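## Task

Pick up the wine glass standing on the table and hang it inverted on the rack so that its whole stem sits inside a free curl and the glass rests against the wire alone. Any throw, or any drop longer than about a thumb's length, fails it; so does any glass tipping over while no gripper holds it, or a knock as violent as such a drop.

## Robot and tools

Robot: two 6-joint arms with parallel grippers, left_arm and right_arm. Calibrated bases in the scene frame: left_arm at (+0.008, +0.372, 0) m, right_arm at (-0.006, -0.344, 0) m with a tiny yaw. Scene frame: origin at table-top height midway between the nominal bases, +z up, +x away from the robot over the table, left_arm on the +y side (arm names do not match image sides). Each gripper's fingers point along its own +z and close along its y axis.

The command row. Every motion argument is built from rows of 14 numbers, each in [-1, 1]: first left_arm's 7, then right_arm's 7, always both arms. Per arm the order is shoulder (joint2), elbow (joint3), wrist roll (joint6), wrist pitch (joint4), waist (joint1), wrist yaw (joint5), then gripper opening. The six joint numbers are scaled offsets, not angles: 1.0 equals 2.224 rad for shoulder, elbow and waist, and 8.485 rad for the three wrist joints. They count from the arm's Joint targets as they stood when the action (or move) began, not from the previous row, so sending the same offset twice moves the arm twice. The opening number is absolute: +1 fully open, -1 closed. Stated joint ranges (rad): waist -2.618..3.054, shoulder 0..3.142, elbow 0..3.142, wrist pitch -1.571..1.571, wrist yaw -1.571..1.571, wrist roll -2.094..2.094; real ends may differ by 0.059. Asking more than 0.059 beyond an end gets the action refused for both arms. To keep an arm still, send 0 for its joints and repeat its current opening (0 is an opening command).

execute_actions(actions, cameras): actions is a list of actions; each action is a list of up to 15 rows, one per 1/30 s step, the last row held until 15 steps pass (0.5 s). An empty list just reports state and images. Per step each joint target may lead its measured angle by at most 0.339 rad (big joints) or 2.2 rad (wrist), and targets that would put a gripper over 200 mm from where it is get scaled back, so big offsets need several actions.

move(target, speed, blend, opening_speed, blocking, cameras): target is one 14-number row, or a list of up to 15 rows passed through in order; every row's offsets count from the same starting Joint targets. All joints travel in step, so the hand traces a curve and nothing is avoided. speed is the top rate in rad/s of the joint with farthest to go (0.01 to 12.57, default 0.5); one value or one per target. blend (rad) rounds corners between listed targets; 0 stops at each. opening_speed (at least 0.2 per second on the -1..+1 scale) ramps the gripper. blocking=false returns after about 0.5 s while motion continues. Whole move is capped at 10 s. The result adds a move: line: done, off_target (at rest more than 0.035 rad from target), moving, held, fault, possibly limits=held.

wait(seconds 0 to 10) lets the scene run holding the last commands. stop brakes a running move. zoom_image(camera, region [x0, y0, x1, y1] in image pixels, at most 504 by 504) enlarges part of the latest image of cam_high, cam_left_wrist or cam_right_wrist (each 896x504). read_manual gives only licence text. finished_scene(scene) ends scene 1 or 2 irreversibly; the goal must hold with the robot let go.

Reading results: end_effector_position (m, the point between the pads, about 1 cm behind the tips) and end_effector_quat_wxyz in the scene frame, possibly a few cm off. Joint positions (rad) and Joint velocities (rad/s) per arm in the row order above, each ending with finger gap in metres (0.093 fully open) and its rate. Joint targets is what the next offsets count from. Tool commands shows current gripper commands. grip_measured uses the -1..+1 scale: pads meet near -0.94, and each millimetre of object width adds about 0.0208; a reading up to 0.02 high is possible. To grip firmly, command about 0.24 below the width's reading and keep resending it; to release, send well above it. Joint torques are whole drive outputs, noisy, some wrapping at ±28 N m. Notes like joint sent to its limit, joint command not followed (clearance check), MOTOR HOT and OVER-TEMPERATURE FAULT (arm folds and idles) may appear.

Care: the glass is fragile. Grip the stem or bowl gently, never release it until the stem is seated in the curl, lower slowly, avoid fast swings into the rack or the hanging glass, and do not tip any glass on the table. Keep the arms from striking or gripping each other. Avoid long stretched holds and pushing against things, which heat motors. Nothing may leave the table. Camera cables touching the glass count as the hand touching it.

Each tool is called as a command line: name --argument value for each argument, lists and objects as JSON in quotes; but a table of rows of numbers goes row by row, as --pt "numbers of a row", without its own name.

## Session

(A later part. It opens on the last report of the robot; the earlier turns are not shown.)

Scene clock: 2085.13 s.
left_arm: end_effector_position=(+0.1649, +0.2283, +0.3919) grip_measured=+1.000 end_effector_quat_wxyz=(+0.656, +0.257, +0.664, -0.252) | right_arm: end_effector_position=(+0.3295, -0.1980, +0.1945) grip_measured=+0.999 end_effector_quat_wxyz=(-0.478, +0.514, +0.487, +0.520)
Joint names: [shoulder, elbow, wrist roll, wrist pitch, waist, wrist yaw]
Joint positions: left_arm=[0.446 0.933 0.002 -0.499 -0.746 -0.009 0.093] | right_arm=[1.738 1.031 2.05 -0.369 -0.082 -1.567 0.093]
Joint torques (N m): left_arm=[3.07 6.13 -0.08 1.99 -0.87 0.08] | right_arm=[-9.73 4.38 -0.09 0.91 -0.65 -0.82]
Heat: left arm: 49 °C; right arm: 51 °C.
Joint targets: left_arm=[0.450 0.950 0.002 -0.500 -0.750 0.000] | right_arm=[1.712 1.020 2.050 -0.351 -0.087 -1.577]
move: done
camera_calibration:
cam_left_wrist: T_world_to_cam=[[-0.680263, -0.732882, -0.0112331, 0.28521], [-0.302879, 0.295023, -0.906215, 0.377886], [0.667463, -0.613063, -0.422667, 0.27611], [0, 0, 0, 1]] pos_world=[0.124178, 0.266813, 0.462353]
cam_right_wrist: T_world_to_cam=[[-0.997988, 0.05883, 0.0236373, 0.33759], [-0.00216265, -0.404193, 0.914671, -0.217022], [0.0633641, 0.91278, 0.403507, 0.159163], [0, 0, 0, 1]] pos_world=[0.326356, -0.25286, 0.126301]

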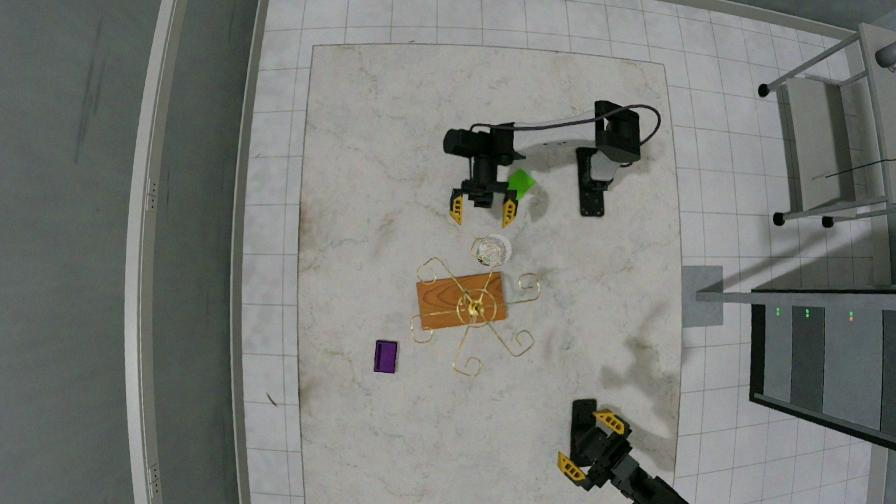

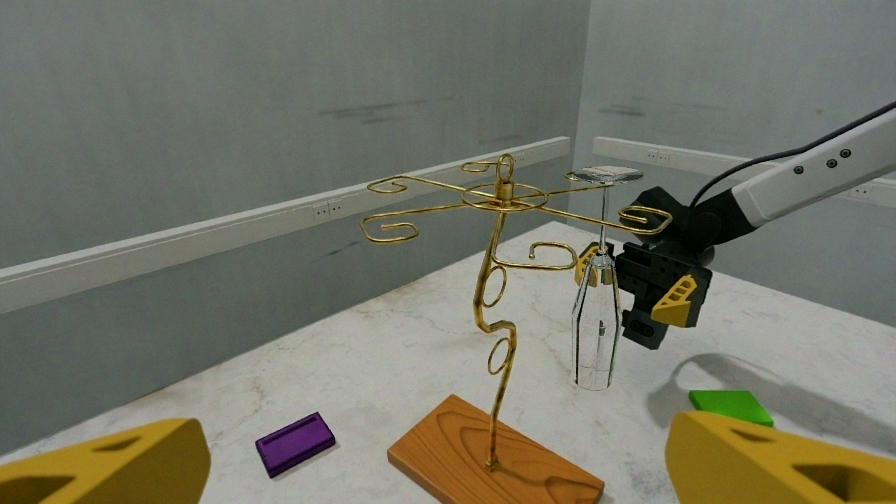

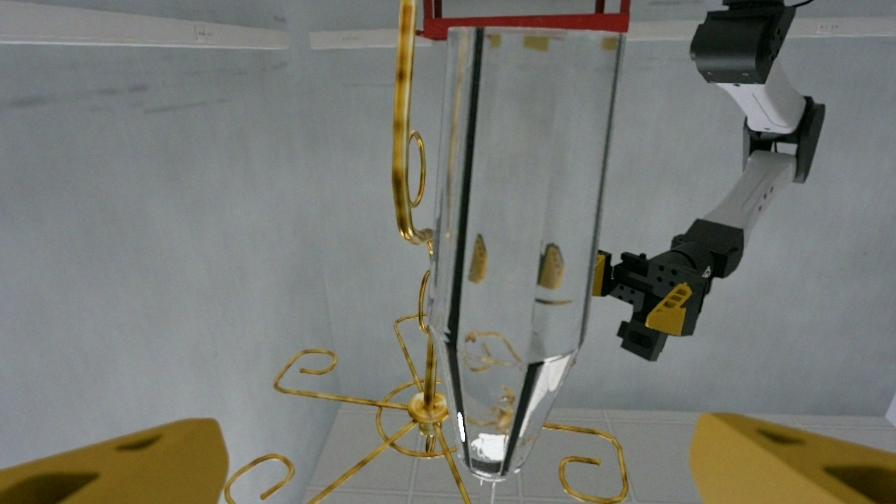

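move --target '[0,0,0,0,0,0,1, -0.02,-0.02,0,0,-0.12,0,1]' --speed 0.25 --cameras '["all"]'

zoom_image --camera "cam_left_wrist" --region '[520, 140, 700, 410]'

zoom_image --camera "cam_high" --region '[470, 233, 516, 279]'

Scene clock: 2103.37 s.
left_arm: end_effector_position=(+0.1649, +0.2283, +0.3919) grip_measured=+1.000 end_effector_quat_wxyz=(+0.656, +0.257, +0.664, -0.252) | right_arm: end_effector_position=(+0.3453, -0.2884, +0.1968) grip_measured=+0.999 end_effector_quat_wxyz=(-0.403, +0.574, +0.415, +0.580)
Joint names: [shoulder, elbow, wrist roll, wrist pitch, waist, wrist yaw]
Joint positions: left_arm=[0.446 0.933 0.002 -0.499 -0.746 -0.009 0.093] | right_arm=[1.692 0.987 2.05 -0.367 -0.351 -1.567 0.093]
Joint torques (N m): left_arm=[3.04 6.09 -0.11 1.99 -0.88 0.07] | right_arm=[-9.35 4.44 -0.12 0.86 -0.4 -0.85]
Heat: left arm: 49 °C; right arm: 52 °C.
Joint targets: left_arm=[0.450 0.950 0.002 -0.500 -0.750 0.000] | right_arm=[1.667 0.975 2.050 -0.351 -0.354 -1.577]
move: done
camera_calibration:
cam_left_wrist: T_world_to_cam=[[-0.680263, -0.732882, -0.0112331, 0.28521], [-0.302879, 0.295023, -0.906215, 0.377886], [0.667463, -0.613063, -0.422667, 0.27611], [0, 0, 0, 1]] pos_world=[0.124178, 0.266813, 0.462353]
cam_right_wrist: T_world_to_cam=[[-0.946731, 0.321367, 0.02059, 0.417182], [-0.111978, -0.388483, 0.914627, -0.213083], [0.301929, 0.8636, 0.403775, 0.14315], [0, 0, 0, 1]] pos_world=[0.327878, -0.340472, 0.128501]

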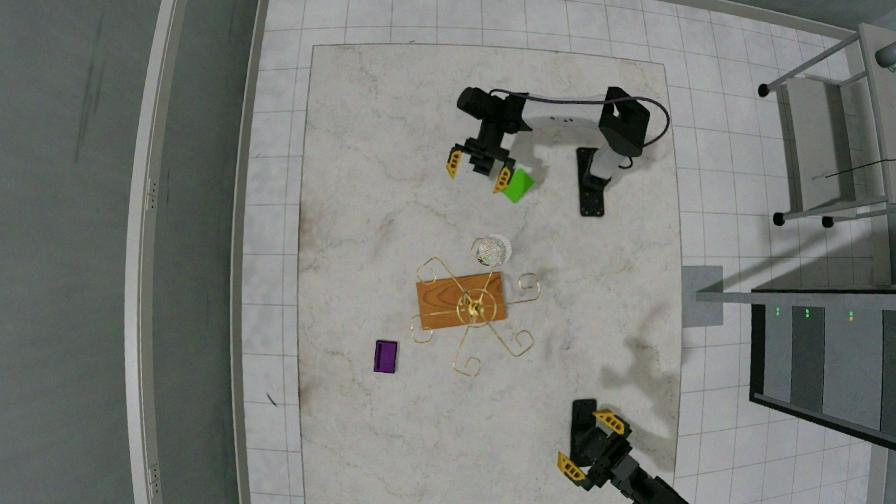

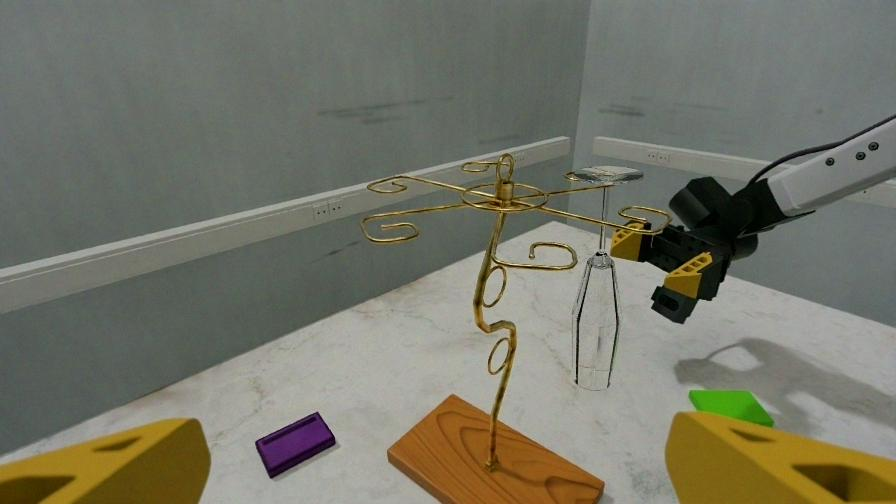

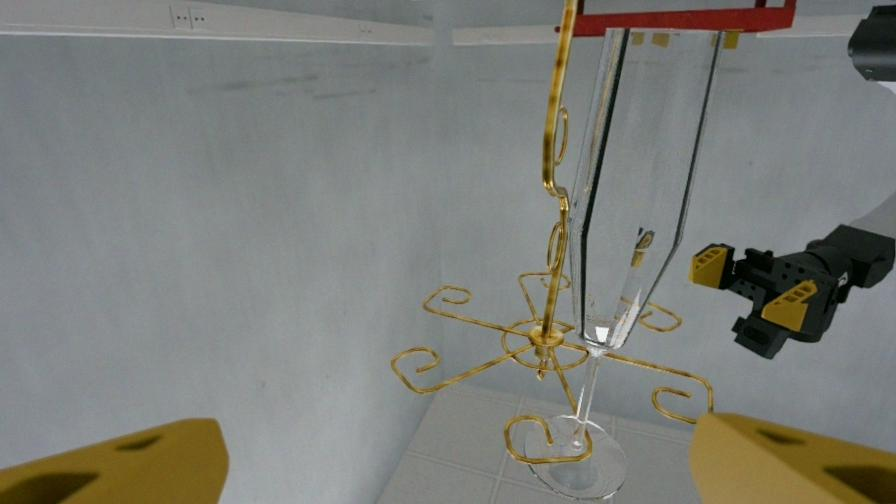

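Scaled by 1.867 from the camera's 896x504 image, which has a finer 1280x720 frame.

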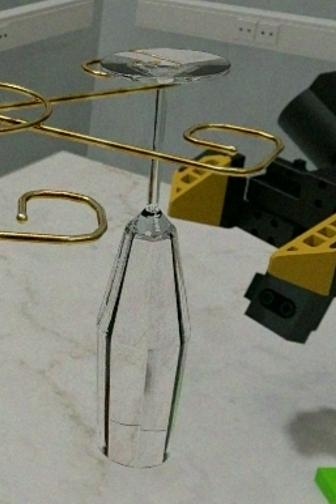

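Scaled by 10.957 from the camera's 896x504 image, which has a finer 1280x720 frame.

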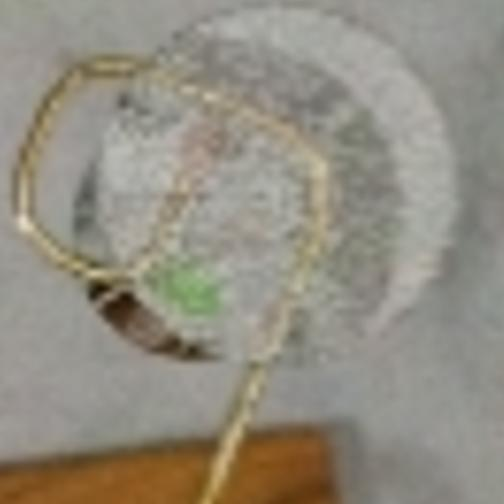

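Now the right wrist camera sees the curl and stem directly; let me zoom in to confirm.

zoom_image --camera "cam_right_wrist" --region '[480, 330, 720, 504]'

zoom_image --camera "cam_right_wrist" --region '[510, 395, 640, 504]'

Scaled by 2.100 from the camera's 896x504 image, which has a finer 1280x720 frame.

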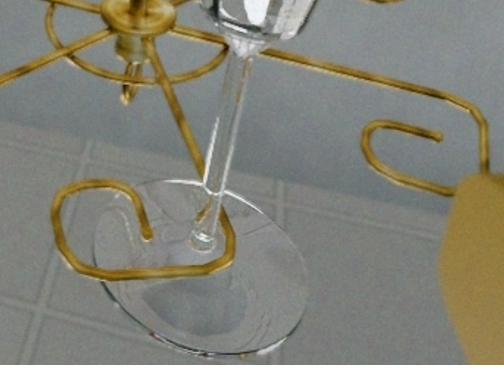

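Scaled by 3.877 from the camera's 896x504 image, which has a finer 1280x720 frame.

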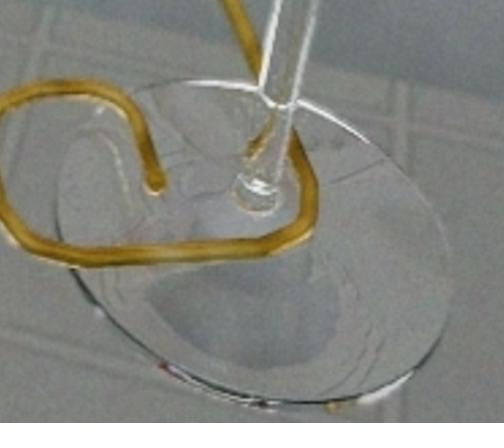

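finished_scene --scene 2

The scene is finished: the task was done.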